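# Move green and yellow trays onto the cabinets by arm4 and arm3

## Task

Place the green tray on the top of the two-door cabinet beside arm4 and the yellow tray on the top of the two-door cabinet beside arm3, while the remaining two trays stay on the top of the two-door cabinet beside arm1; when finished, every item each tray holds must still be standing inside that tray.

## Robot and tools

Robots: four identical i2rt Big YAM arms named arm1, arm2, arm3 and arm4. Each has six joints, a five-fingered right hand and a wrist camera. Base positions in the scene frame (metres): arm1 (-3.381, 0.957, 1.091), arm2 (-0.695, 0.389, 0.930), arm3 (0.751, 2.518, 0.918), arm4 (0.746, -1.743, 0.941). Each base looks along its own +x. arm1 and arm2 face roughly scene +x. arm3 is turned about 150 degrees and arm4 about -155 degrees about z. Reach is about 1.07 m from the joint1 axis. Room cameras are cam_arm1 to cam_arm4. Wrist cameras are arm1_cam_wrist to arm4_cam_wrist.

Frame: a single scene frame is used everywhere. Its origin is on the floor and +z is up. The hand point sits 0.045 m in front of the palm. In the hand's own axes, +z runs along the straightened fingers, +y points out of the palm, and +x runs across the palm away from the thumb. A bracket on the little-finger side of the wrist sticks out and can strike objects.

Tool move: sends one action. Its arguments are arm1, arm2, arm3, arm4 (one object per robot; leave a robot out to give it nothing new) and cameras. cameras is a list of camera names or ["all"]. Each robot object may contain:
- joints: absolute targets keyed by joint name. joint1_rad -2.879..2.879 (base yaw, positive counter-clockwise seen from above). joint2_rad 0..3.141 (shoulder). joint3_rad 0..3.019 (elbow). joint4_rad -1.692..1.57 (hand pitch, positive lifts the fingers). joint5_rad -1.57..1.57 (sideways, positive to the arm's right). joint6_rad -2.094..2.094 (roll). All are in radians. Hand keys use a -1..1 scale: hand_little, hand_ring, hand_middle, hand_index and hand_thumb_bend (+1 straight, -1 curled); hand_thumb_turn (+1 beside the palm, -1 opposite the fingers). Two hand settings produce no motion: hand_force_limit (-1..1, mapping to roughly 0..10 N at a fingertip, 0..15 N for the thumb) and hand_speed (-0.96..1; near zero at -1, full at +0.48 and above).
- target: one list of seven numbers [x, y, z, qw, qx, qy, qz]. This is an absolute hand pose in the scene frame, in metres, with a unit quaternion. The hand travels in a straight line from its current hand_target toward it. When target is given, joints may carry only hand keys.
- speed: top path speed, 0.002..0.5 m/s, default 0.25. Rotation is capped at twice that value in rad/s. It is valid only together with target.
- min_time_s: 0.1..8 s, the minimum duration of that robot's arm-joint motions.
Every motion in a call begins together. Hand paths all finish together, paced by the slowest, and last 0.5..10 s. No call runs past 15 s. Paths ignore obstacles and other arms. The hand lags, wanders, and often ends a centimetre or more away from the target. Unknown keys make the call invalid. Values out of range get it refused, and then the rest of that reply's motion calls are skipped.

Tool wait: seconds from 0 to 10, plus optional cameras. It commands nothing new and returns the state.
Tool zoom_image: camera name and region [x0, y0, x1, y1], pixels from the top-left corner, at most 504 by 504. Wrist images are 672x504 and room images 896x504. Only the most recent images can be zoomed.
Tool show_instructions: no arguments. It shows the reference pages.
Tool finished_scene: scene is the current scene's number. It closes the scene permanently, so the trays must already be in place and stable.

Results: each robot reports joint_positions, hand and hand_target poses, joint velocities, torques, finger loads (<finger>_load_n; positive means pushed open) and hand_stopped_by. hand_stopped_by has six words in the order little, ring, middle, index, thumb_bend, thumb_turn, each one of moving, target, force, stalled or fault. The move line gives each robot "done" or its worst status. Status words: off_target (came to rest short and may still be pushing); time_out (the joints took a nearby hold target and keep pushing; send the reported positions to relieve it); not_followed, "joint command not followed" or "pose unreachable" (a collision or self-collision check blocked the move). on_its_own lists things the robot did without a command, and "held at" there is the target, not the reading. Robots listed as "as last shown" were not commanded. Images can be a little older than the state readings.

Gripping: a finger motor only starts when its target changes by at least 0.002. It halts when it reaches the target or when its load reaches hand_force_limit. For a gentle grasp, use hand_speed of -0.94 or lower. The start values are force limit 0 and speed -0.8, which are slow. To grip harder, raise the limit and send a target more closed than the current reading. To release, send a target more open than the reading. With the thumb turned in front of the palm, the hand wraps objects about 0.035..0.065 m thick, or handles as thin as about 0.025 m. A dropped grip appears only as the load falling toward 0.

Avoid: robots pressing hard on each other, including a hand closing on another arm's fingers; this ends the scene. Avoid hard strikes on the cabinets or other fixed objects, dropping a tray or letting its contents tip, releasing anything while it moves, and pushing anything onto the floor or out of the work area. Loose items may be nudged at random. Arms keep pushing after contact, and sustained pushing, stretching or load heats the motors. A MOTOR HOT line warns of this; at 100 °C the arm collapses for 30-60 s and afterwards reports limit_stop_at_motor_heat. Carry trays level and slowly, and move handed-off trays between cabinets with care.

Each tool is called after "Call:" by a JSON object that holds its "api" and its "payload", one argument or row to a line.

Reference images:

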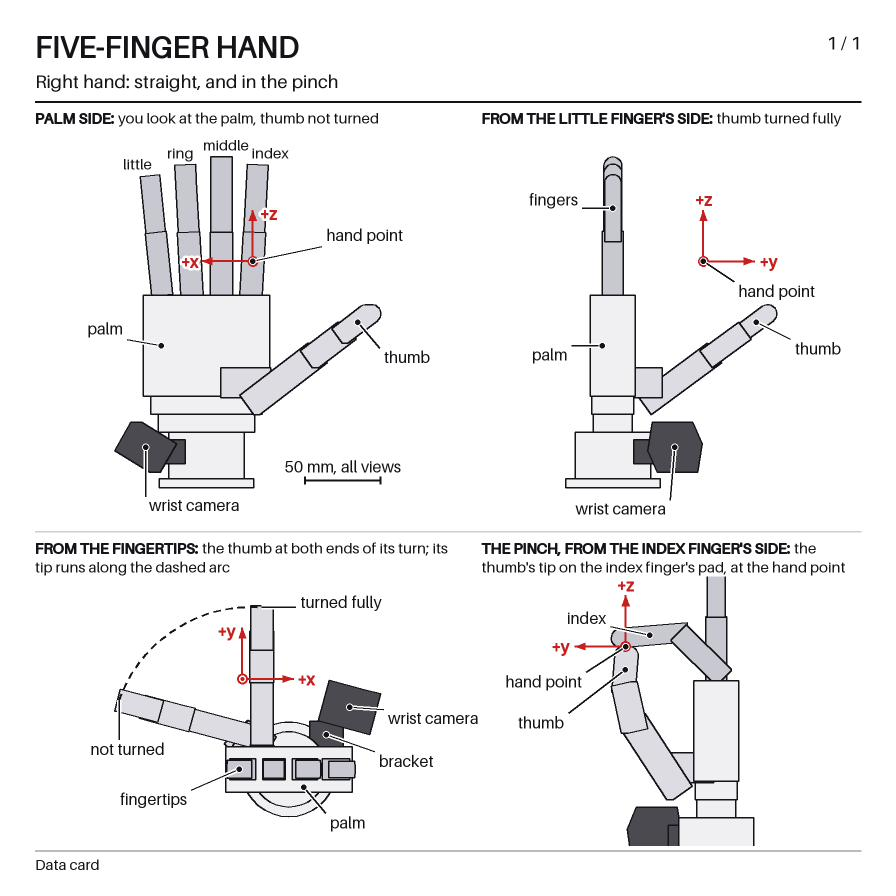

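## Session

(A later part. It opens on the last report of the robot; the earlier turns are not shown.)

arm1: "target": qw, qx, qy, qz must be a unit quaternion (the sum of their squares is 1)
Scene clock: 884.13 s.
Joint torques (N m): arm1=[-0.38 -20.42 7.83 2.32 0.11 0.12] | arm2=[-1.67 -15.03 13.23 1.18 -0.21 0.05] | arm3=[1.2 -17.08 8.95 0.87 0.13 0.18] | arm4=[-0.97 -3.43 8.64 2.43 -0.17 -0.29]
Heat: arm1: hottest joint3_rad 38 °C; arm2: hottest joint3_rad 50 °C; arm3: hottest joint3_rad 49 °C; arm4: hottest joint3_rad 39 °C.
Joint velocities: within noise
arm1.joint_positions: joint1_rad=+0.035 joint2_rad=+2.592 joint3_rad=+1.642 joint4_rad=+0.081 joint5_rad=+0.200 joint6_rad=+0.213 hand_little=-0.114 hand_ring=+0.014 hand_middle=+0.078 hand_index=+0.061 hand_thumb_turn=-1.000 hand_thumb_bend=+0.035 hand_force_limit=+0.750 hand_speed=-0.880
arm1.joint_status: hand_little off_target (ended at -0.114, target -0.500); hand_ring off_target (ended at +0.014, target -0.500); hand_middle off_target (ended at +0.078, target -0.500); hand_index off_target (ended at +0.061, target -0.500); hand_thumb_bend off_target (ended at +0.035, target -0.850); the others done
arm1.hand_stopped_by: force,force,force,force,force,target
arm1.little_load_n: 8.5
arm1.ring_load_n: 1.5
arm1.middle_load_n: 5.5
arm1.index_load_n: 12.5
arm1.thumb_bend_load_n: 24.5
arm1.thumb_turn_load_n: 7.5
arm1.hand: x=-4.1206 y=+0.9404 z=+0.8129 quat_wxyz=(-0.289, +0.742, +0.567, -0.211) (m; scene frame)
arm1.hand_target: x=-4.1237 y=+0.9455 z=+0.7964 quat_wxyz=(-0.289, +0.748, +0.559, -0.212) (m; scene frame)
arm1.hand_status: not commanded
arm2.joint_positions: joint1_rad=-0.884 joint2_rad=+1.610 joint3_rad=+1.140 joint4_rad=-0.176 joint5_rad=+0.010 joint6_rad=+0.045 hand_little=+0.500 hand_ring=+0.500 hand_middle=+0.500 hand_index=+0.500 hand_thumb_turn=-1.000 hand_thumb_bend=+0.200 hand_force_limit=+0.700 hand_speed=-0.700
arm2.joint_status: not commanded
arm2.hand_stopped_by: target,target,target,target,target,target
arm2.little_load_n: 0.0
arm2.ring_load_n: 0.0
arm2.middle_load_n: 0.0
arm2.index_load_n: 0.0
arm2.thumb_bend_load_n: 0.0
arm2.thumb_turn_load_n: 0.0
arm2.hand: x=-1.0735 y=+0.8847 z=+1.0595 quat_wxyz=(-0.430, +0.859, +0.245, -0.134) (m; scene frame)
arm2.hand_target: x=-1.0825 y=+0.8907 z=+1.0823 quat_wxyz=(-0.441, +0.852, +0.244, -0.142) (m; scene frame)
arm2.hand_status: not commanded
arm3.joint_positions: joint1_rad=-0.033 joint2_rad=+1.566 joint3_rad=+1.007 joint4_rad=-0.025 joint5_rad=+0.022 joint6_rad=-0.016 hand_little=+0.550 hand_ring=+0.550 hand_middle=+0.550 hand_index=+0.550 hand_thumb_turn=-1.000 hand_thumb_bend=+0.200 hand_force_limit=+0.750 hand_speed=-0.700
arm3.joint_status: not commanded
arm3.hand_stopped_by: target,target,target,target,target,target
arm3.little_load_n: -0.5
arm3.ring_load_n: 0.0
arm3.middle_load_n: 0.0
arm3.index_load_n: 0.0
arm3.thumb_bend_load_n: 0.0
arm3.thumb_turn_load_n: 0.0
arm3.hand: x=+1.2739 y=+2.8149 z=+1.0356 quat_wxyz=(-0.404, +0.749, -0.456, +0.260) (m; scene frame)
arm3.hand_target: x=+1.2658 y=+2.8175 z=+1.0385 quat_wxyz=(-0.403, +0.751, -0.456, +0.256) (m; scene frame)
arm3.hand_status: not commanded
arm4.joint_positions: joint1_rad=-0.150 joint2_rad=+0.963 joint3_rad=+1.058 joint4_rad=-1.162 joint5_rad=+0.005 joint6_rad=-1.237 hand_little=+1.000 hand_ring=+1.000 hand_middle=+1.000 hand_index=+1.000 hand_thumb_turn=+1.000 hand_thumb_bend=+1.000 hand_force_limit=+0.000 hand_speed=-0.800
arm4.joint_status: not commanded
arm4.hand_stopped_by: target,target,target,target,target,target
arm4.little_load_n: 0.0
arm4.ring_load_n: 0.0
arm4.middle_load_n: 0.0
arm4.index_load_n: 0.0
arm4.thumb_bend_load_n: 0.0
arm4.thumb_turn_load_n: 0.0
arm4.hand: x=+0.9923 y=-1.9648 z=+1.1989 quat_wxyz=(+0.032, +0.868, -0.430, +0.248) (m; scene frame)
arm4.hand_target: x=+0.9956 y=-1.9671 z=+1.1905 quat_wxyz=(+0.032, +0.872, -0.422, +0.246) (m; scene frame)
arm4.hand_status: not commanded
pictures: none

Call:
{"api": "move", "payload": {
  "arm1": {"target": [-4.125, 0.947, 1.0, 0.3141, -0.7399, -0.5475, 0.2324], "speed": 0.12},
  "cameras": ["arm1_cam_wrist", "cam_arm1"]
}}

Call:
{"api": "zoom_image", "payload": {
  "camera": "cam_arm1",
  "region": [480, 140, 680, 300]
}}

Scene clock: 888.00 s.
Joint torques (N m): arm1=[-0.21 -26.58 7.54 1.4 0.24 0.07] | arm2=[-1.08 -15.03 13.14 1.11 -0.2 0.09] | arm3=[1.2 -17.08 8.95 0.84 0.13 0.19] | arm4=[-0.85 -3.08 8.73 2.55 -0.19 -0.28]
Heat: arm1: hottest joint3_rad 38 °C; arm2: hottest joint3_rad 50 °C; arm3: hottest joint3_rad 49 °C; arm4: hottest joint3_rad 39 °C.
move: arm1 off_target
Joint velocities: within noise
arm1.joint_positions: joint1_rad=+0.035 joint2_rad=+2.277 joint3_rad=+1.488 joint4_rad=-0.063 joint5_rad=+0.214 joint6_rad=+0.222 hand_little=-0.114 hand_ring=+0.013 hand_middle=+0.078 hand_index=+0.061 hand_thumb_turn=-1.000 hand_thumb_bend=+0.036 hand_force_limit=+0.750 hand_speed=-0.880
arm1.joint_status: not commanded
arm1.hand_stopped_by: force,force,force,force,force,target
arm1.little_load_n: 7.5
arm1.ring_load_n: 0.5
arm1.middle_load_n: 4.5
arm1.index_load_n: 11.5
arm1.thumb_bend_load_n: 27.0
arm1.thumb_turn_load_n: 6.0
arm1.hand: x=-4.1104 y=+0.9423 z=+0.9590 quat_wxyz=(-0.297, +0.744, +0.559, -0.215) (m; scene frame)
arm1.hand_target: x=-4.1264 y=+0.9463 z=+0.9975 quat_wxyz=(-0.312, +0.743, +0.545, -0.233) (m; scene frame)
arm1.hand_status: off_target (0.044 m and 3.1 deg from the pose sent, 0.187 m and 4.4 deg at the start)
arm2.joint_positions: joint1_rad=-0.884 joint2_rad=+1.610 joint3_rad=+1.140 joint4_rad=-0.176 joint5_rad=+0.010 joint6_rad=+0.045 hand_little=+0.500 hand_ring=+0.500 hand_middle=+0.500 hand_index=+0.500 hand_thumb_turn=-1.000 hand_thumb_bend=+0.200 hand_force_limit=+0.700 hand_speed=-0.700
arm2.joint_status: not commanded
arm2.hand_stopped_by: target,target,target,target,target,target
arm2.little_load_n: 0.0
arm2.ring_load_n: 0.0
arm2.middle_load_n: 0.0
arm2.index_load_n: 0.0
arm2.thumb_bend_load_n: 0.0
arm2.thumb_turn_load_n: 0.0
arm2.hand: x=-1.0735 y=+0.8847 z=+1.0595 quat_wxyz=(-0.430, +0.859, +0.245, -0.134) (m; scene frame)
arm2.hand_target: x=-1.0825 y=+0.8907 z=+1.0823 quat_wxyz=(-0.441, +0.852, +0.244, -0.142) (m; scene frame)
arm2.hand_status: not commanded
arm3.joint_positions: joint1_rad=-0.033 joint2_rad=+1.566 joint3_rad=+1.007 joint4_rad=-0.025 joint5_rad=+0.022 joint6_rad=-0.016 hand_little=+0.550 hand_ring=+0.550 hand_middle=+0.550 hand_index=+0.550 hand_thumb_turn=-1.000 hand_thumb_bend=+0.200 hand_force_limit=+0.750 hand_speed=-0.700
arm3.joint_status: not commanded
arm3.hand_stopped_by: target,target,target,target,target,target
arm3.little_load_n: 0.0
arm3.ring_load_n: 0.0
arm3.middle_load_n: -0.5
arm3.index_load_n: 0.0
arm3.thumb_bend_load_n: 0.0
arm3.thumb_turn_load_n: 0.0
arm3.hand: x=+1.2739 y=+2.8149 z=+1.0356 quat_wxyz=(-0.404, +0.749, -0.456, +0.260) (m; scene frame)
arm3.hand_target: x=+1.2658 y=+2.8175 z=+1.0385 quat_wxyz=(-0.403, +0.751, -0.456, +0.256) (m; scene frame)
arm3.hand_status: not commanded
arm4.joint_positions: joint1_rad=-0.150 joint2_rad=+0.963 joint3_rad=+1.058 joint4_rad=-1.162 joint5_rad=+0.005 joint6_rad=-1.237 hand_little=+1.000 hand_ring=+1.000 hand_middle=+1.000 hand_index=+1.000 hand_thumb_turn=+1.000 hand_thumb_bend=+1.000 hand_force_limit=+0.000 hand_speed=-0.800
arm4.joint_status: not commanded
arm4.hand_stopped_by: target,target,target,target,target,target
arm4.little_load_n: 0.0
arm4.ring_load_n: 0.0
arm4.middle_load_n: 0.0
arm4.index_load_n: 0.0
arm4.thumb_bend_load_n: 0.0
arm4.thumb_turn_load_n: 0.0
arm4.hand: x=+0.9923 y=-1.9648 z=+1.1989 quat_wxyz=(+0.032, +0.868, -0.430, +0.248) (m; scene frame)
arm4.hand_target: x=+0.9956 y=-1.9671 z=+1.1905 quat_wxyz=(+0.032, +0.872, -0.422, +0.246) (m; scene frame)
arm4.hand_status: not commanded
pictures: arm1_cam_wrist, cam_arm1

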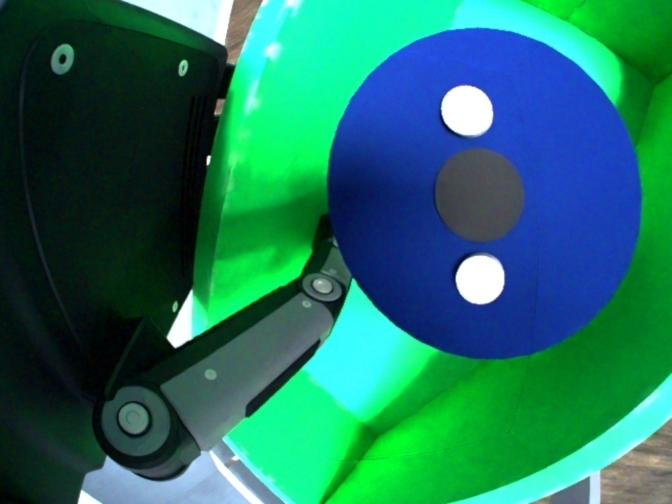

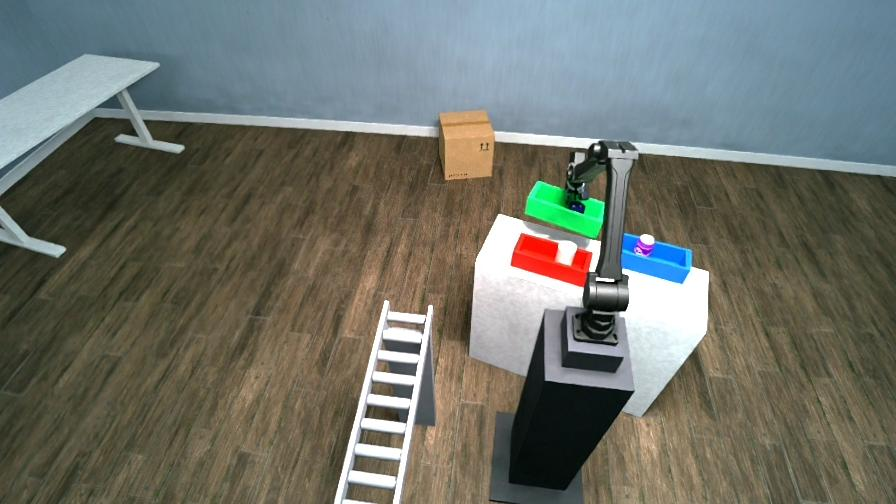

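Scaled by 2.520 from the camera's 896x504 image, which has a finer 1280x720 frame.

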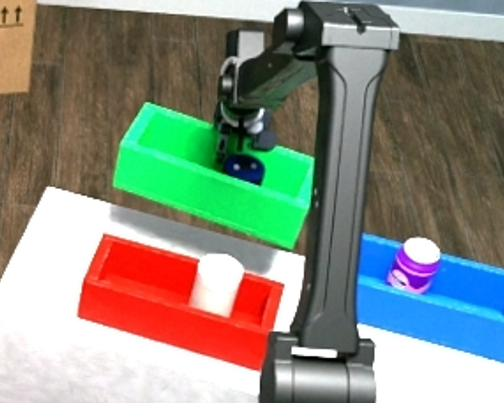

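Call:
{"api": "move", "payload": {
  "arm1": {"target": [-4.05, 0.94, 1.15, 0.3141, -0.7399, -0.5475, 0.2324], "speed": 0.15},
  "cameras": ["arm1_cam_wrist", "cam_arm1"]
}}

Scene clock: 892.50 s.
Joint torques (N m): arm1=[0.91 -22.3 8.77 1.43 0.25 0.07] | arm2=[-1.08 -14.39 13.22 1.02 -0.18 0.04] | arm3=[1.2 -17.14 8.95 0.87 0.13 0.19] | arm4=[-1.55 -3.14 8.75 2.45 -0.15 -0.31]
Heat: arm1: hottest joint3_rad 38 °C; arm2: hottest joint3_rad 50 °C; arm3: hottest joint3_rad 49 °C; arm4: hottest joint3_rad 39 °C.
move: arm1 off_target
Joint velocities: within noise
arm1.joint_positions: joint1_rad=+0.035 joint2_rad=+1.881 joint3_rad=+1.303 joint4_rad=-0.269 joint5_rad=+0.221 joint6_rad=+0.222 hand_little=-0.114 hand_ring=+0.013 hand_middle=+0.078 hand_index=+0.061 hand_thumb_turn=-1.000 hand_thumb_bend=+0.036 hand_force_limit=+0.750 hand_speed=-0.880
arm1.joint_status: not commanded
arm1.hand_stopped_by: force,force,force,force,force,target
arm1.little_load_n: 7.5
arm1.ring_load_n: 0.5
arm1.middle_load_n: 4.5
arm1.index_load_n: 11.5
arm1.thumb_bend_load_n: 27.0
arm1.thumb_turn_load_n: 5.5
arm1.hand: x=-4.0443 y=+0.9445 z=+1.1172 quat_wxyz=(-0.301, +0.744, +0.557, -0.214) (m; scene frame)
arm1.hand_target: x=-4.0526 y=+0.9403 z=+1.1505 quat_wxyz=(-0.314, +0.740, +0.548, -0.233) (m; scene frame)
arm1.hand_status: off_target (0.034 m and 2.8 deg from the pose sent, 0.200 m and 3.1 deg at the start)
arm2, arm3, arm4: as last shown
arm3.middle_load_n: 0.0
pictures: arm1_cam_wrist, cam_arm1

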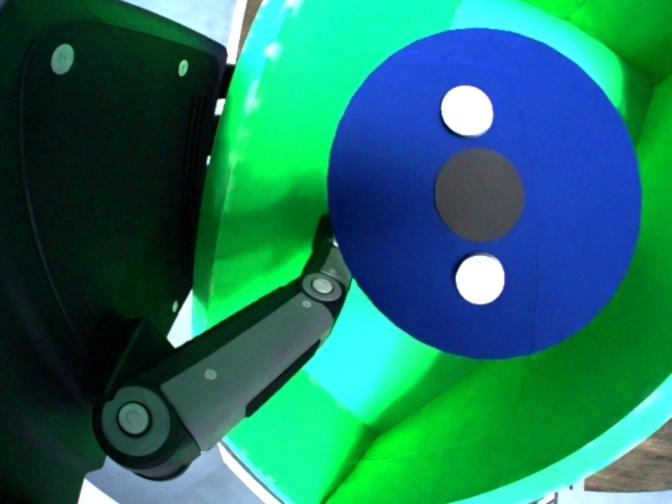

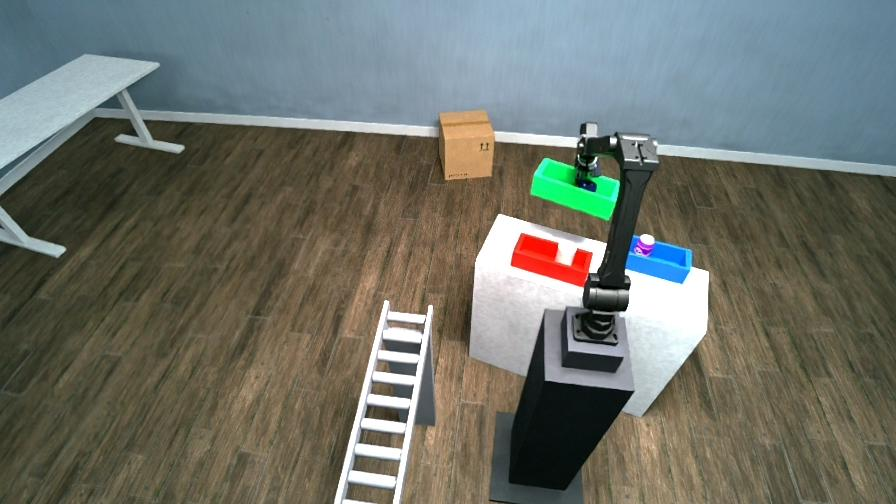

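Call:
{"api": "move", "payload": {
  "arm1": {"joints": {"joint1_rad": 1.6, "joint5_rad": 0.08, "joint6_rad": 0.09}, "min_time_s": 4},
  "cameras": ["arm1_cam_wrist", "cam_arm1"]
}}

Call:
{"api": "zoom_image", "payload": {
  "camera": "cam_arm1",
  "region": [320, 220, 520, 400]
}}

Scene clock: 901.00 s.
Joint torques (N m): arm1=[-0.09 -22.42 8.75 1.4 -0.04 -0.27] | arm2=[-0.38 -14.97 13.05 1.2 -0.17 0.06] | arm3=[1.26 -17.08 8.94 0.84 0.14 0.19] | arm4=[-1.73 -3.19 8.66 2.41 -0.18 -0.25]
Heat: arm1: hottest joint2_rad 39 °C; arm2: hottest joint3_rad 50 °C; arm3: hottest joint3_rad 49 °C; arm4: hottest joint3_rad 39 °C.
move: arm1 done
Joint velocities: within noise
arm1.joint_positions: joint1_rad=+1.605 joint2_rad=+1.881 joint3_rad=+1.303 joint4_rad=-0.269 joint5_rad=+0.080 joint6_rad=+0.108 hand_little=-0.114 hand_ring=+0.013 hand_middle=+0.078 hand_index=+0.061 hand_thumb_turn=-1.000 hand_thumb_bend=+0.036 hand_force_limit=+0.750 hand_speed=-0.880
arm1.joint_status: all done
arm1.hand_stopped_by: force,force,force,force,force,target
arm1.little_load_n: 7.0
arm1.ring_load_n: 0.5
arm1.middle_load_n: 4.0
arm1.index_load_n: 11.5
arm1.thumb_bend_load_n: 27.5
arm1.thumb_turn_load_n: 5.5
arm1.hand: x=-3.3461 y=+0.2991 z=+1.1096 quat_wxyz=(-0.017, +0.054, +0.934, -0.353) (m; scene frame)
arm1.hand_target: x=-3.3517 y=+0.2911 z=+1.1420 quat_wxyz=(-0.021, +0.049, +0.925, -0.376) (m; scene frame)
arm1.hand_status: not commanded
arm2, arm3, arm4: as last shown
pictures: arm1_cam_wrist, cam_arm1

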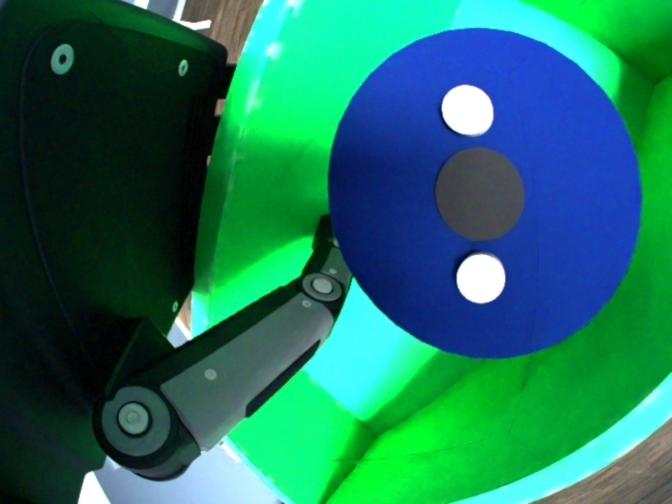

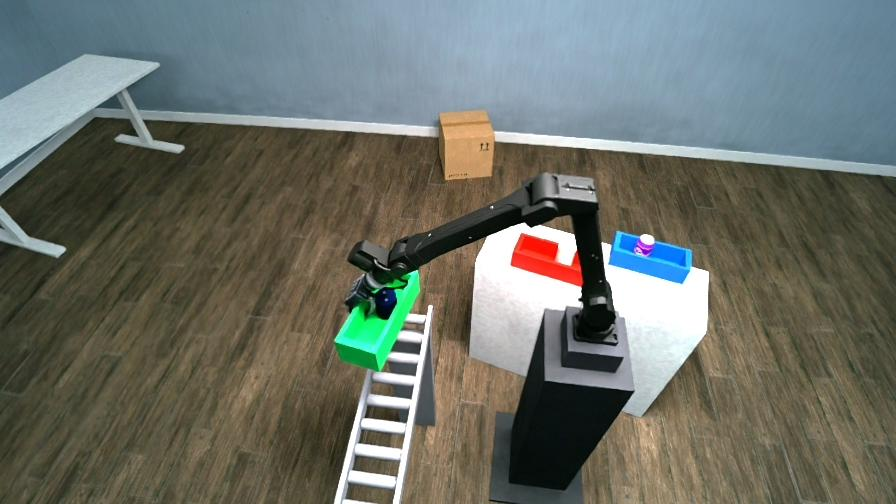

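Scaled by 2.520 from the camera's 896x504 image, which has a finer 1280x720 frame.

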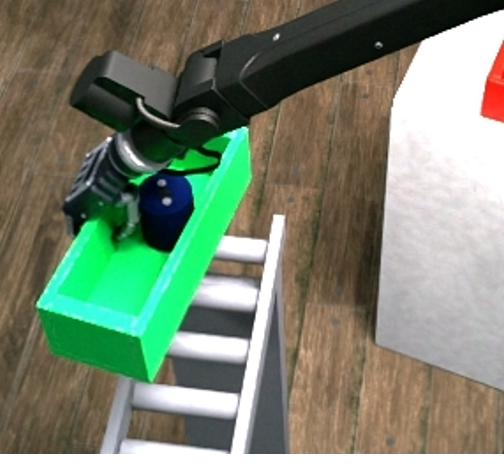

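Call:
{"api": "move", "payload": {
  "arm1": {"target": [-3.322, 0.325, 1.02, 0, 0, 0.9205, -0.3907], "speed": 0.15},
  "cameras": ["arm1_cam_wrist", "cam_arm1"]
}}

Call:
{"api": "zoom_image", "payload": {
  "camera": "cam_arm1",
  "region": [320, 220, 520, 400]
}}

Scene clock: 904.63 s.
Joint torques (N m): arm1=[0.79 -18.73 7.27 3.3 -0.17 -0.3] | arm2=[-0.44 -13.63 13.08 1.07 -0.22 0.05] | arm3=[1.26 -17.14 8.96 0.85 0.13 0.19] | arm4=[-1.32 -3.08 8.83 2.5 -0.19 -0.28]
Heat: arm1: hottest joint2_rad 39 °C; arm2: hottest joint3_rad 51 °C; arm3: hottest joint3_rad 49 °C; arm4: hottest joint3_rad 39 °C.
move: arm1 off_target
Joint velocities: within noise
arm1.joint_positions: joint1_rad=+1.633 joint2_rad=+1.981 joint3_rad=+1.088 joint4_rad=+0.067 joint5_rad=+0.036 joint6_rad=+0.058 hand_little=-0.114 hand_ring=+0.013 hand_middle=+0.078 hand_index=+0.061 hand_thumb_turn=-1.000 hand_thumb_bend=+0.036 hand_force_limit=+0.750 hand_speed=-0.880
arm1.joint_status: not commanded
arm1.hand_stopped_by: force,force,force,force,force,target
arm1.little_load_n: 7.0
arm1.ring_load_n: 0.5
arm1.middle_load_n: 4.0
arm1.index_load_n: 11.5
arm1.thumb_bend_load_n: 27.5
arm1.thumb_turn_load_n: 5.5
arm1.hand: x=-3.3249 y=+0.3454 z=+1.0041 quat_wxyz=(+0.000, +0.010, +0.932, -0.362) (m; scene frame)
arm1.hand_target: x=-3.3213 y=+0.3274 z=+1.0210 quat_wxyz=(+0.000, -0.001, +0.921, -0.390) (m; scene frame)
arm1.hand_status: off_target (0.026 m and 3.7 deg from the pose sent, 0.096 m and 7.9 deg at the start)
arm2, arm3, arm4: as last shown
pictures: arm1_cam_wrist, cam_arm1

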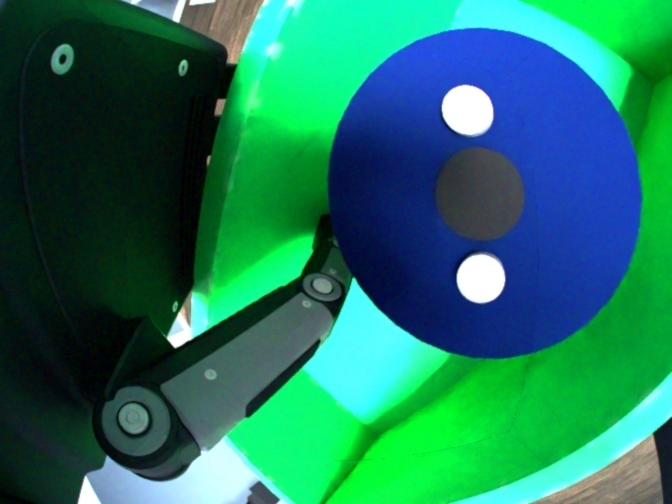

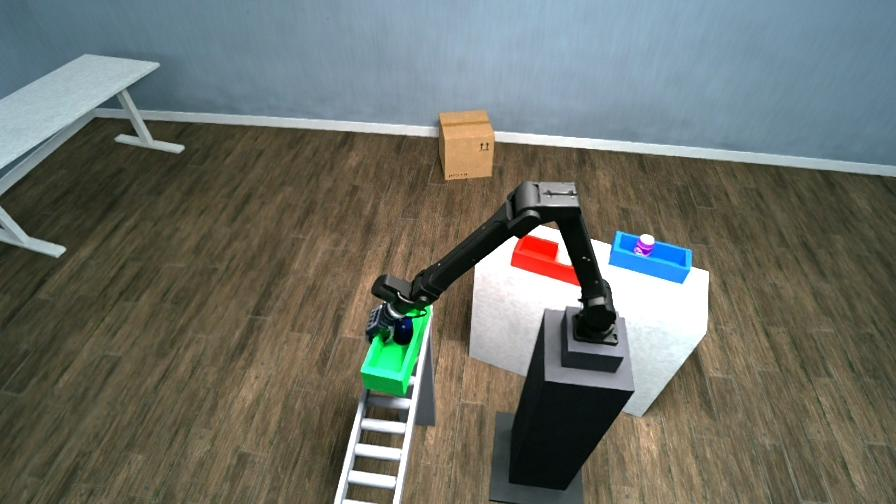

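Scaled by 2.520 from the camera's 896x504 image, which has a finer 1280x720 frame.

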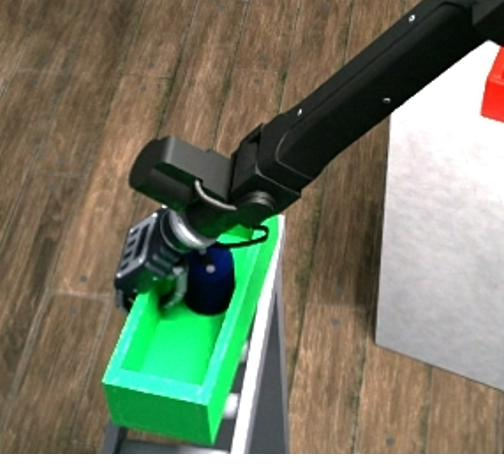

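Call:
{"api": "move", "payload": {
  "arm1": {"target": [-3.320, 0.314, 0.93, 0, 0, 0.9205, -0.3907], "speed": 0.1},
  "cameras": ["arm1_cam_wrist", "cam_arm1"]
}}

Call:
{"api": "zoom_image", "payload": {
  "camera": "cam_arm1",
  "region": [320, 240, 480, 400]
}}

Scene clock: 909.87 s.
Joint torques (N m): arm1=[0.85 -18.02 8.16 3.28 -0.12 -0.18] | arm2=[-1.55 -14.51 13.15 1.1 -0.19 0.05] | arm3=[1.2 -17.14 8.96 0.85 0.13 0.19] | arm4=[-1.03 -3.31 8.72 2.5 -0.16 -0.27]
Heat: arm1: hottest joint2_rad 39 °C; arm2: hottest joint3_rad 51 °C; arm3: hottest joint3_rad 50 °C; arm4: hottest joint3_rad 39 °C.
move: arm1 off_target
Joint velocities: within noise
arm1.joint_positions: joint1_rad=+1.636 joint2_rad=+2.176 joint3_rad=+1.105 joint4_rad=+0.238 joint5_rad=+0.051 joint6_rad=+0.046 hand_little=-0.114 hand_ring=+0.013 hand_middle=+0.078 hand_index=+0.061 hand_thumb_turn=-1.000 hand_thumb_bend=+0.036 hand_force_limit=+0.750 hand_speed=-0.880
arm1.joint_status: not commanded
arm1.hand_stopped_by: force,force,force,force,force,target
arm1.little_load_n: 5.0
arm1.ring_load_n: 0.0
arm1.middle_load_n: 2.0
arm1.index_load_n: 10.5
arm1.thumb_bend_load_n: 26.5
arm1.thumb_turn_load_n: 6.5
arm1.hand: x=-3.3272 y=+0.3462 z=+0.9174 quat_wxyz=(-0.009, +0.006, +0.933, -0.359) (m; scene frame)
arm1.hand_target: x=-3.3226 y=+0.3163 z=+0.9309 quat_wxyz=(-0.008, -0.002, +0.920, -0.391) (m; scene frame)
arm1.hand_status: off_target (0.035 m and 4.1 deg from the pose sent, 0.081 m and 3.7 deg at the start)
arm2, arm3, arm4: as last shown
pictures: arm1_cam_wrist, cam_arm1

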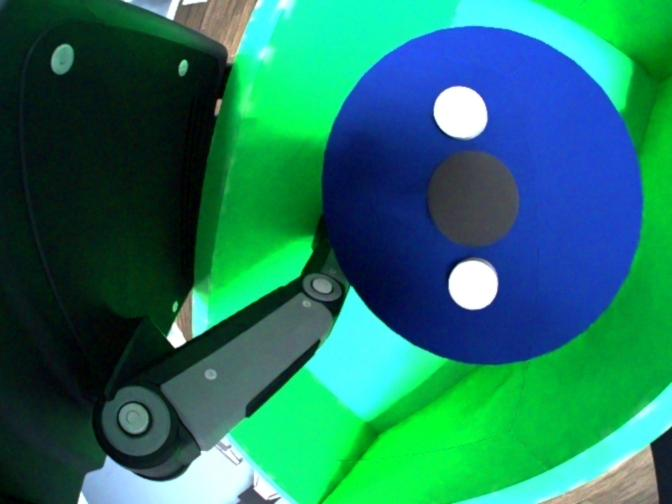

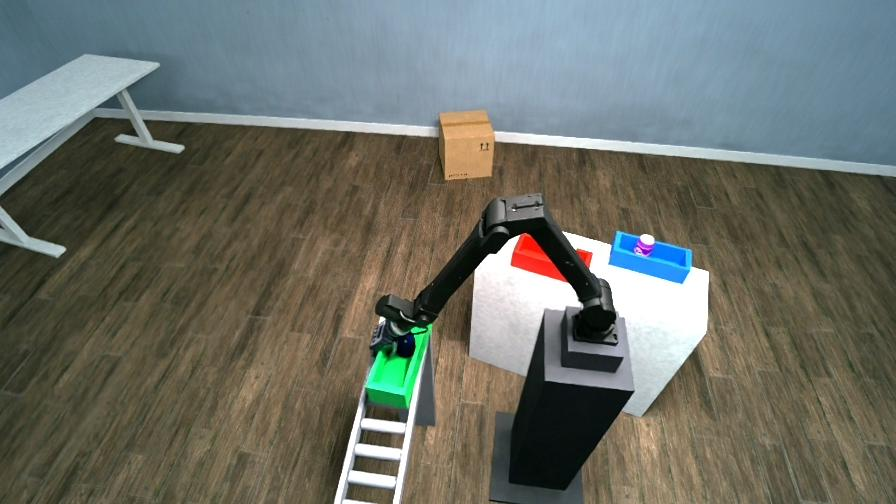

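Scaled by 3.150 from the camera's 896x504 image, which has a finer 1280x720 frame.

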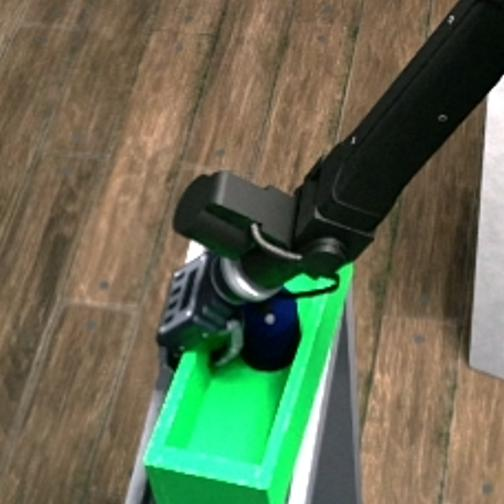

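Call:
{"api": "move", "payload": {
  "arm1": {"target": [-3.320, 0.297, 0.925, 0, 0, 0.9205, -0.3907], "speed": 0.06},
  "cameras": ["arm1_cam_wrist", "cam_arm1"]
}}

Call:
{"api": "zoom_image", "payload": {
  "camera": "cam_arm1",
  "region": [340, 280, 460, 420]
}}

Scene clock: 913.03 s.
Joint torques (N m): arm1=[0.56 -19.43 8.25 2.25 -0.15 -0.08] | arm2=[-0.67 -14.45 13.2 1.17 -0.19 0.06] | arm3=[1.26 -17.14 8.94 0.84 0.13 0.19] | arm4=[-1.44 -3.43 8.8 2.52 -0.16 -0.28]
Heat: arm1: hottest joint2_rad 39 °C; arm2: hottest joint3_rad 51 °C; arm3: hottest joint3_rad 50 °C; arm4: hottest joint3_rad 39 °C.
move: arm1 off_target
Joint velocities: within noise
arm1.joint_positions: joint1_rad=+1.636 joint2_rad=+2.223 joint3_rad=+1.169 joint4_rad=+0.238 joint5_rad=+0.025 joint6_rad=+0.050 hand_little=-0.114 hand_ring=+0.013 hand_middle=+0.077 hand_index=+0.061 hand_thumb_turn=-1.000 hand_thumb_bend=+0.036 hand_force_limit=+0.750 hand_speed=-0.880
arm1.joint_status: not commanded
arm1.hand_stopped_by: force,force,force,force,force,target
arm1.little_load_n: 6.5
arm1.ring_load_n: 0.0
arm1.middle_load_n: 2.0
arm1.index_load_n: 8.5
arm1.thumb_bend_load_n: 27.5
arm1.thumb_turn_load_n: 5.0
arm1.hand: x=-3.3208 y=+0.3246 z=+0.9102 quat_wxyz=(+0.004, +0.003, +0.930, -0.366) (m; scene frame)
arm1.hand_target: x=-3.3171 y=+0.2981 z=+0.9256 quat_wxyz=(+0.006, +0.000, +0.921, -0.391) (m; scene frame)
arm1.hand_status: off_target (0.031 m and 3.1 deg from the pose sent, 0.050 m and 4.1 deg at the start)
arm2, arm3, arm4: as last shown
arm3.little_load_n: -0.5
pictures: arm1_cam_wrist, cam_arm1

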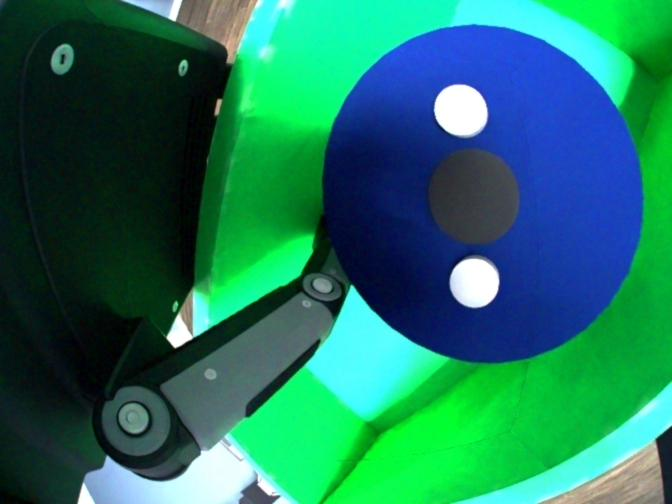

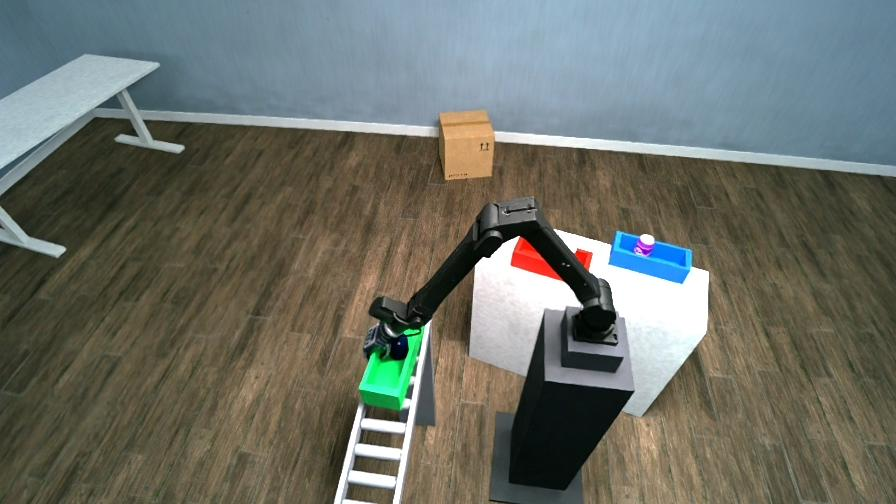

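Scaled by 3.600 from the camera's 896x504 image, which has a finer 1280x720 frame.

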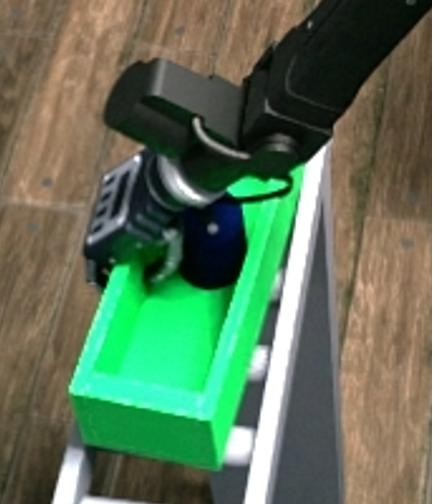

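Call:
{"api": "move", "payload": {
  "arm1": {"joints": {"hand_little": 0.45, "hand_ring": 0.45, "hand_middle": 0.45, "hand_index": 0.45, "hand_thumb_bend": 0.25, "hand_speed": -0.7}},
  "cameras": ["arm1_cam_wrist", "cam_arm1"]
}}

Call:
{"api": "zoom_image", "payload": {
  "camera": "cam_arm1",
  "region": [340, 280, 460, 420]
}}

Scene clock: 917.90 s.
Joint torques (N m): arm1=[0.32 -19.66 7.15 2.28 -0.02 -0.08] | arm2=[-0.91 -14.21 13.27 1.11 -0.21 0.03] | arm3=[1.26 -17.08 8.94 0.87 0.13 0.18] | arm4=[-1.32 -3.43 8.83 2.44 -0.18 -0.27]
Heat: arm1: hottest joint2_rad 39 °C; arm2: hottest joint3_rad 51 °C; arm3: hottest joint3_rad 50 °C; arm4: hottest joint3_rad 39 °C.
move: arm1 done
Joint velocities: within noise
arm1.joint_positions: joint1_rad=+1.639 joint2_rad=+2.223 joint3_rad=+1.187 joint4_rad=+0.238 joint5_rad=+0.021 joint6_rad=+0.056 hand_little=+0.450 hand_ring=+0.450 hand_middle=+0.450 hand_index=+0.450 hand_thumb_turn=-1.000 hand_thumb_bend=+0.250 hand_force_limit=+0.750 hand_speed=-0.700
arm1.joint_status: all done
arm1.hand_stopped_by: target,target,target,target,target,target
arm1.little_load_n: 0.0
arm1.ring_load_n: 0.0
arm1.middle_load_n: 0.0
arm1.index_load_n: 0.0
arm1.thumb_bend_load_n: 1.0
arm1.thumb_turn_load_n: 0.5
arm1.hand: x=-3.3170 y=+0.3143 z=+0.9165 quat_wxyz=(+0.009, +0.004, +0.927, -0.375) (m; scene frame)
arm1.hand_target: x=-3.3162 y=+0.2974 z=+0.9262 quat_wxyz=(+0.008, +0.002, +0.920, -0.391) (m; scene frame)
arm1.hand_status: not commanded
arm2, arm3, arm4: as last shown
arm3.little_load_n: 0.0
pictures: arm1_cam_wrist, cam_arm1

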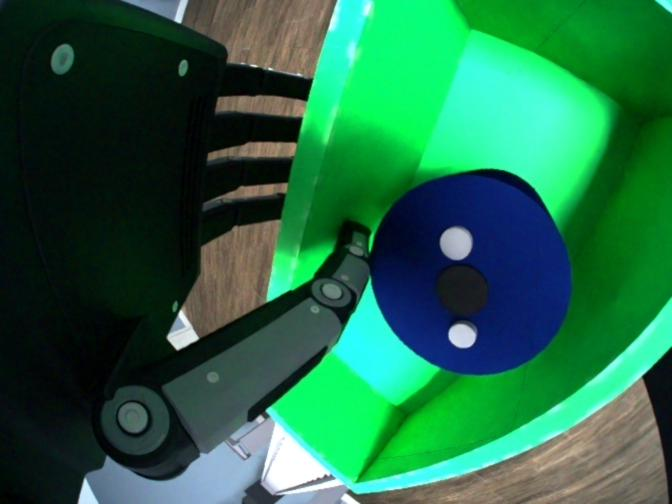

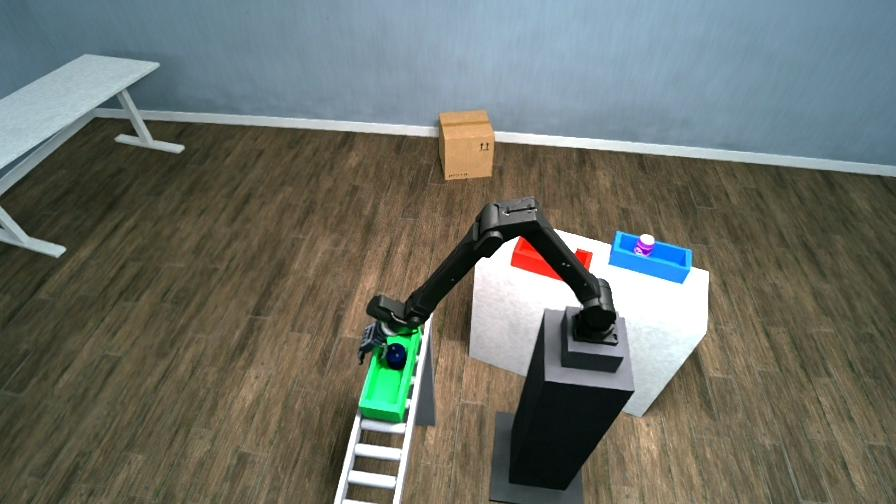

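Scaled by 3.600 from the camera's 896x504 image, which has a finer 1280x720 frame.

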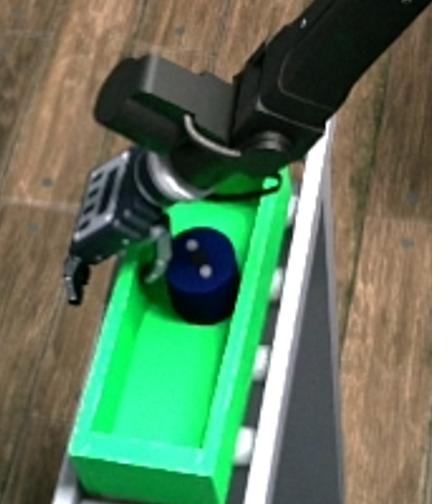

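Call:
{"api": "move", "payload": {
  "arm1": {"target": [-3.330, 0.300, 1.08, 0, 0, 0.9205, -0.3907], "speed": 0.15},
  "cameras": ["arm1_cam_wrist", "cam_arm1"]
}}

Call:
{"api": "zoom_image", "payload": {
  "camera": "cam_arm1",
  "region": [320, 280, 460, 500]
}}

Scene clock: 921.53 s.
Joint torques (N m): arm1=[-0.44 -18.73 9.52 1.18 -0.07 -0.24] | arm2=[-1.32 -13.98 13.33 1.16 -0.21 0.05] | arm3=[1.2 -17.14 8.94 0.85 0.13 0.19] | arm4=[-0.97 -3.25 8.77 2.56 -0.14 -0.29]
Heat: arm1: hottest joint2_rad 39 °C; arm2: hottest joint3_rad 51 °C; arm3: hottest joint3_rad 50 °C; arm4: hottest joint3_rad 39 °C.
move: arm1 off_target
Joint velocities: within noise
arm1.joint_positions: joint1_rad=+1.627 joint2_rad=+1.920 joint3_rad=+1.186 joint4_rad=-0.052 joint5_rad=+0.021 joint6_rad=+0.046 hand_little=+0.450 hand_ring=+0.450 hand_middle=+0.450 hand_index=+0.450 hand_thumb_turn=-1.000 hand_thumb_bend=+0.250 hand_force_limit=+0.750 hand_speed=-0.700
arm1.joint_status: not commanded
arm1.hand_stopped_by: target,target,target,target,target,target
arm1.little_load_n: 0.0
arm1.ring_load_n: 0.0
arm1.middle_load_n: -0.5
arm1.index_load_n: 0.0
arm1.thumb_bend_load_n: 0.0
arm1.thumb_turn_load_n: 0.0
arm1.hand: x=-3.3247 y=+0.3120 z=+1.0640 quat_wxyz=(+0.005, +0.005, +0.925, -0.381) (m; scene frame)
arm1.hand_target: x=-3.3305 y=+0.2990 z=+1.0789 quat_wxyz=(+0.000, +0.000, +0.921, -0.390) (m; scene frame)
arm1.hand_status: off_target (0.021 m and 1.5 deg from the pose sent, 0.165 m and 2.3 deg at the start)
arm2, arm3, arm4: as last shown
pictures: arm1_cam_wrist, cam_arm1

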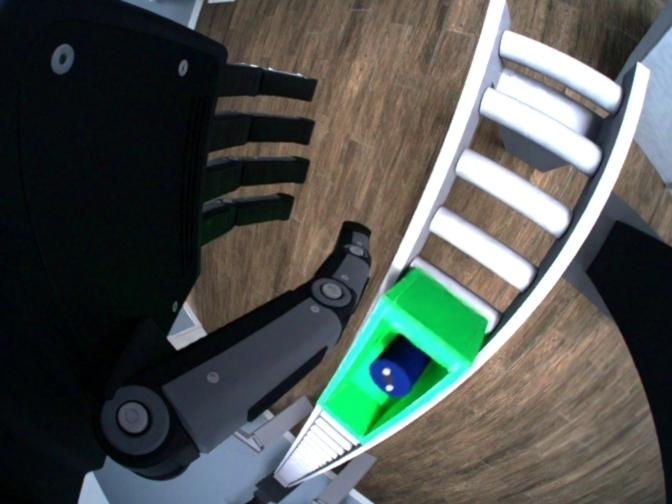

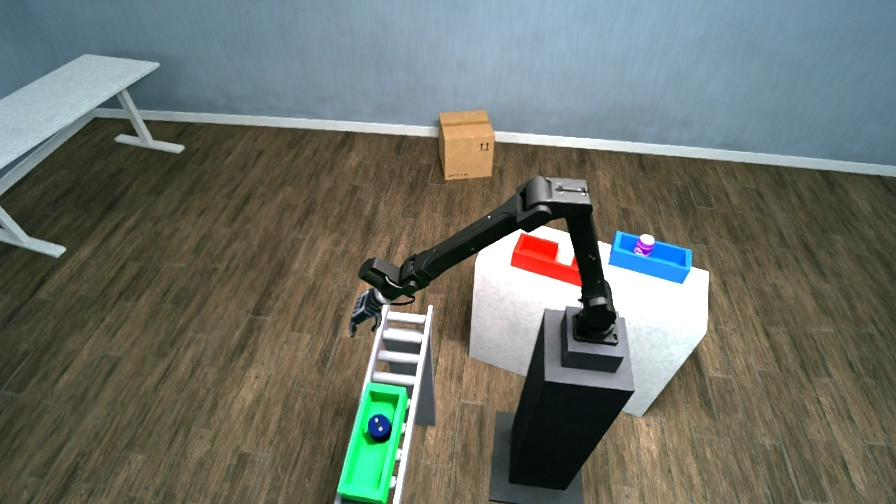

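Scaled by 2.291 from the camera's 896x504 image, which has a finer 1280x720 frame.

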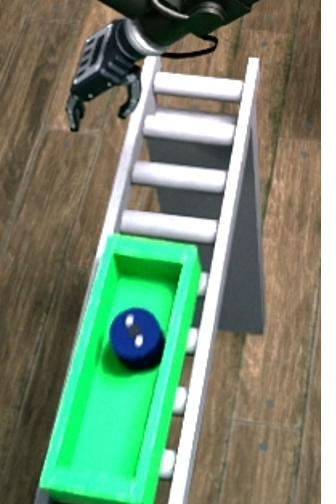

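Call:
{"api": "move", "payload": {
  "arm2": {"joints": {"joint1_rad": 0.0, "joint2_rad": 1.6, "joint3_rad": 1.2, "joint4_rad": -1.25, "joint5_rad": -0.695, "joint6_rad": -1.69, "hand_little": 0.55, "hand_ring": 0.55, "hand_middle": 0.55, "hand_index": 0.55, "hand_thumb_bend": 0.25}, "min_time_s": 4},
  "cameras": ["arm2_cam_wrist", "cam_arm2"]
}}

Call:
{"api": "zoom_image", "payload": {
  "camera": "cam_arm2",
  "region": [330, 130, 570, 370]
}}

Scene clock: 938.70 s.
Joint torques (N m): arm1=[-0.5 -18.78 9.52 1.13 -0.06 -0.24] | arm2=[-0.62 -12.75 12.44 -0.18 -0.76 -0.03] | arm3=[1.2 -17.2 8.94 0.85 0.14 0.19] | arm4=[-1.44 -3.25 8.65 2.39 -0.16 -0.28]
Heat: arm1: hottest joint2_rad 39 °C; arm2: hottest joint3_rad 52 °C; arm3: hottest joint3_rad 50 °C; arm4: hottest joint3_rad 39 °C.
move: arm2 done
Joint velocities: within noise
arm1: as last shown
arm1.middle_load_n: 0.0
arm2.joint_positions: joint1_rad=-0.009 joint2_rad=+1.609 joint3_rad=+1.154 joint4_rad=-1.234 joint5_rad=-0.676 joint6_rad=-1.679 hand_little=+0.550 hand_ring=+0.550 hand_middle=+0.550 hand_index=+0.550 hand_thumb_turn=-1.000 hand_thumb_bend=+0.250 hand_force_limit=+0.700 hand_speed=-0.700
arm2.joint_status: all done
arm2.hand_stopped_by: target,target,target,target,target,target
arm2.little_load_n: -0.5
arm2.ring_load_n: 0.0
arm2.middle_load_n: 0.0
arm2.index_load_n: 0.0
arm2.thumb_bend_load_n: 0.0
arm2.thumb_turn_load_n: 0.0
arm2.hand: x=-1.0921 y=+0.3539 z=+1.0064 quat_wxyz=(+0.023, +0.015, +0.944, -0.329) (m; scene frame)
arm2.hand_target: x=-1.1091 y=+0.3504 z=+1.0253 quat_wxyz=(+0.003, -0.002, +0.944, -0.330) (m; scene frame)
arm2.hand_status: not commanded
arm3.joint_positions: joint1_rad=-0.033 joint2_rad=+1.566 joint3_rad=+1.007 joint4_rad=-0.025 joint5_rad=+0.022 joint6_rad=-0.016 hand_little=+0.550 hand_ring=+0.550 hand_middle=+0.550 hand_index=+0.550 hand_thumb_turn=-1.000 hand_thumb_bend=+0.200 hand_force_limit=+0.750 hand_speed=-0.700
arm3.joint_status: not commanded
arm3.hand_stopped_by: target,target,target,target,target,target
arm3.little_load_n: 0.0
arm3.ring_load_n: 0.0
arm3.middle_load_n: -0.5
arm3.index_load_n: 0.0
arm3.thumb_bend_load_n: 0.0
arm3.thumb_turn_load_n: 0.0
arm3.hand: x=+1.2739 y=+2.8149 z=+1.0356 quat_wxyz=(-0.404, +0.749, -0.456, +0.260) (m; scene frame)
arm3.hand_target: x=+1.2658 y=+2.8175 z=+1.0385 quat_wxyz=(-0.403, +0.751, -0.456, +0.256) (m; scene frame)
arm3.hand_status: not commanded
arm4.joint_positions: joint1_rad=-0.150 joint2_rad=+0.963 joint3_rad=+1.058 joint4_rad=-1.162 joint5_rad=+0.005 joint6_rad=-1.237 hand_little=+1.000 hand_ring=+1.000 hand_middle=+1.000 hand_index=+1.000 hand_thumb_turn=+1.000 hand_thumb_bend=+1.000 hand_force_limit=+0.000 hand_speed=-0.800
arm4.joint_status: not commanded
arm4.hand_stopped_by: target,target,target,target,target,target
arm4.little_load_n: 0.0
arm4.ring_load_n: 0.0
arm4.middle_load_n: 0.0
arm4.index_load_n: 0.0
arm4.thumb_bend_load_n: 0.0
arm4.thumb_turn_load_n: 0.0
arm4.hand: x=+0.9923 y=-1.9648 z=+1.1989 quat_wxyz=(+0.032, +0.868, -0.430, +0.248) (m; scene frame)
arm4.hand_target: x=+0.9956 y=-1.9671 z=+1.1905 quat_wxyz=(+0.032, +0.872, -0.422, +0.246) (m; scene frame)
arm4.hand_status: not commanded
pictures: arm2_cam_wrist, cam_arm2

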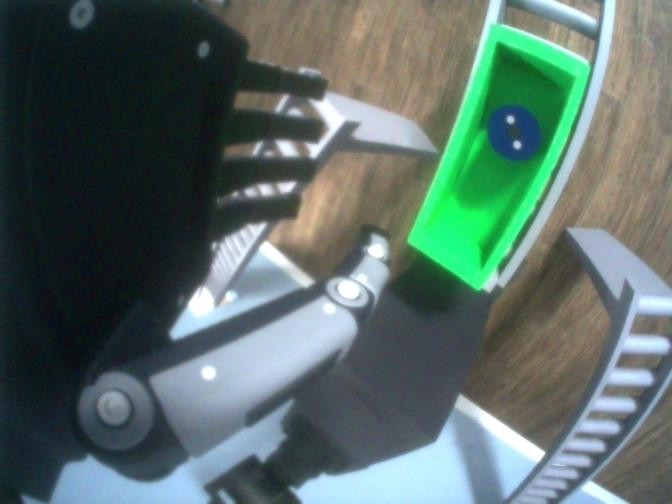

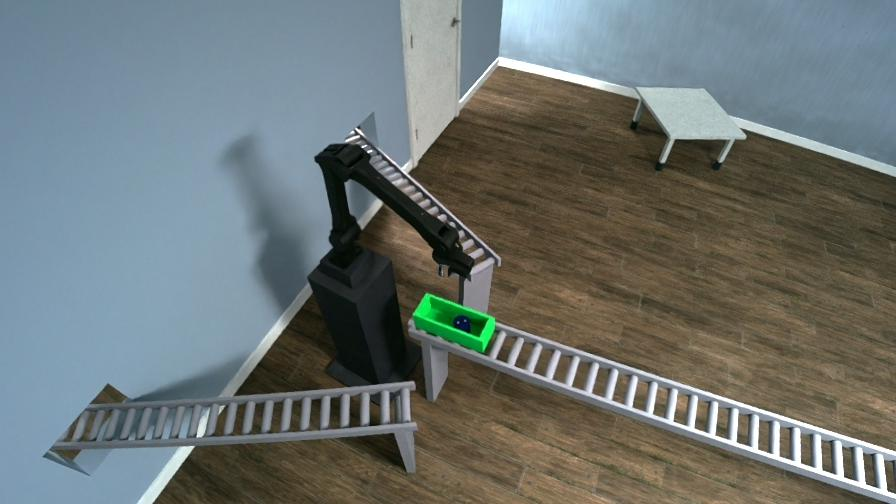

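Scaled by 2.100 from the camera's 896x504 image, which has a finer 1280x720 frame.

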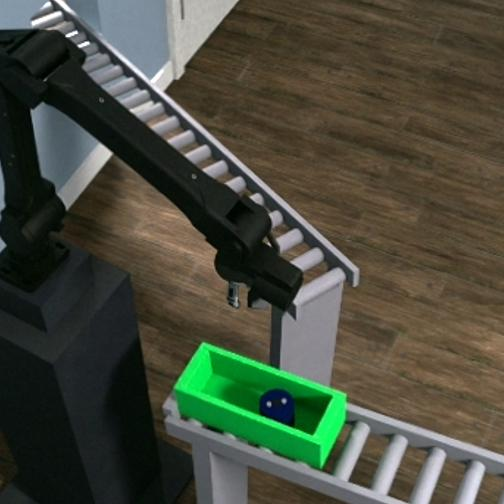

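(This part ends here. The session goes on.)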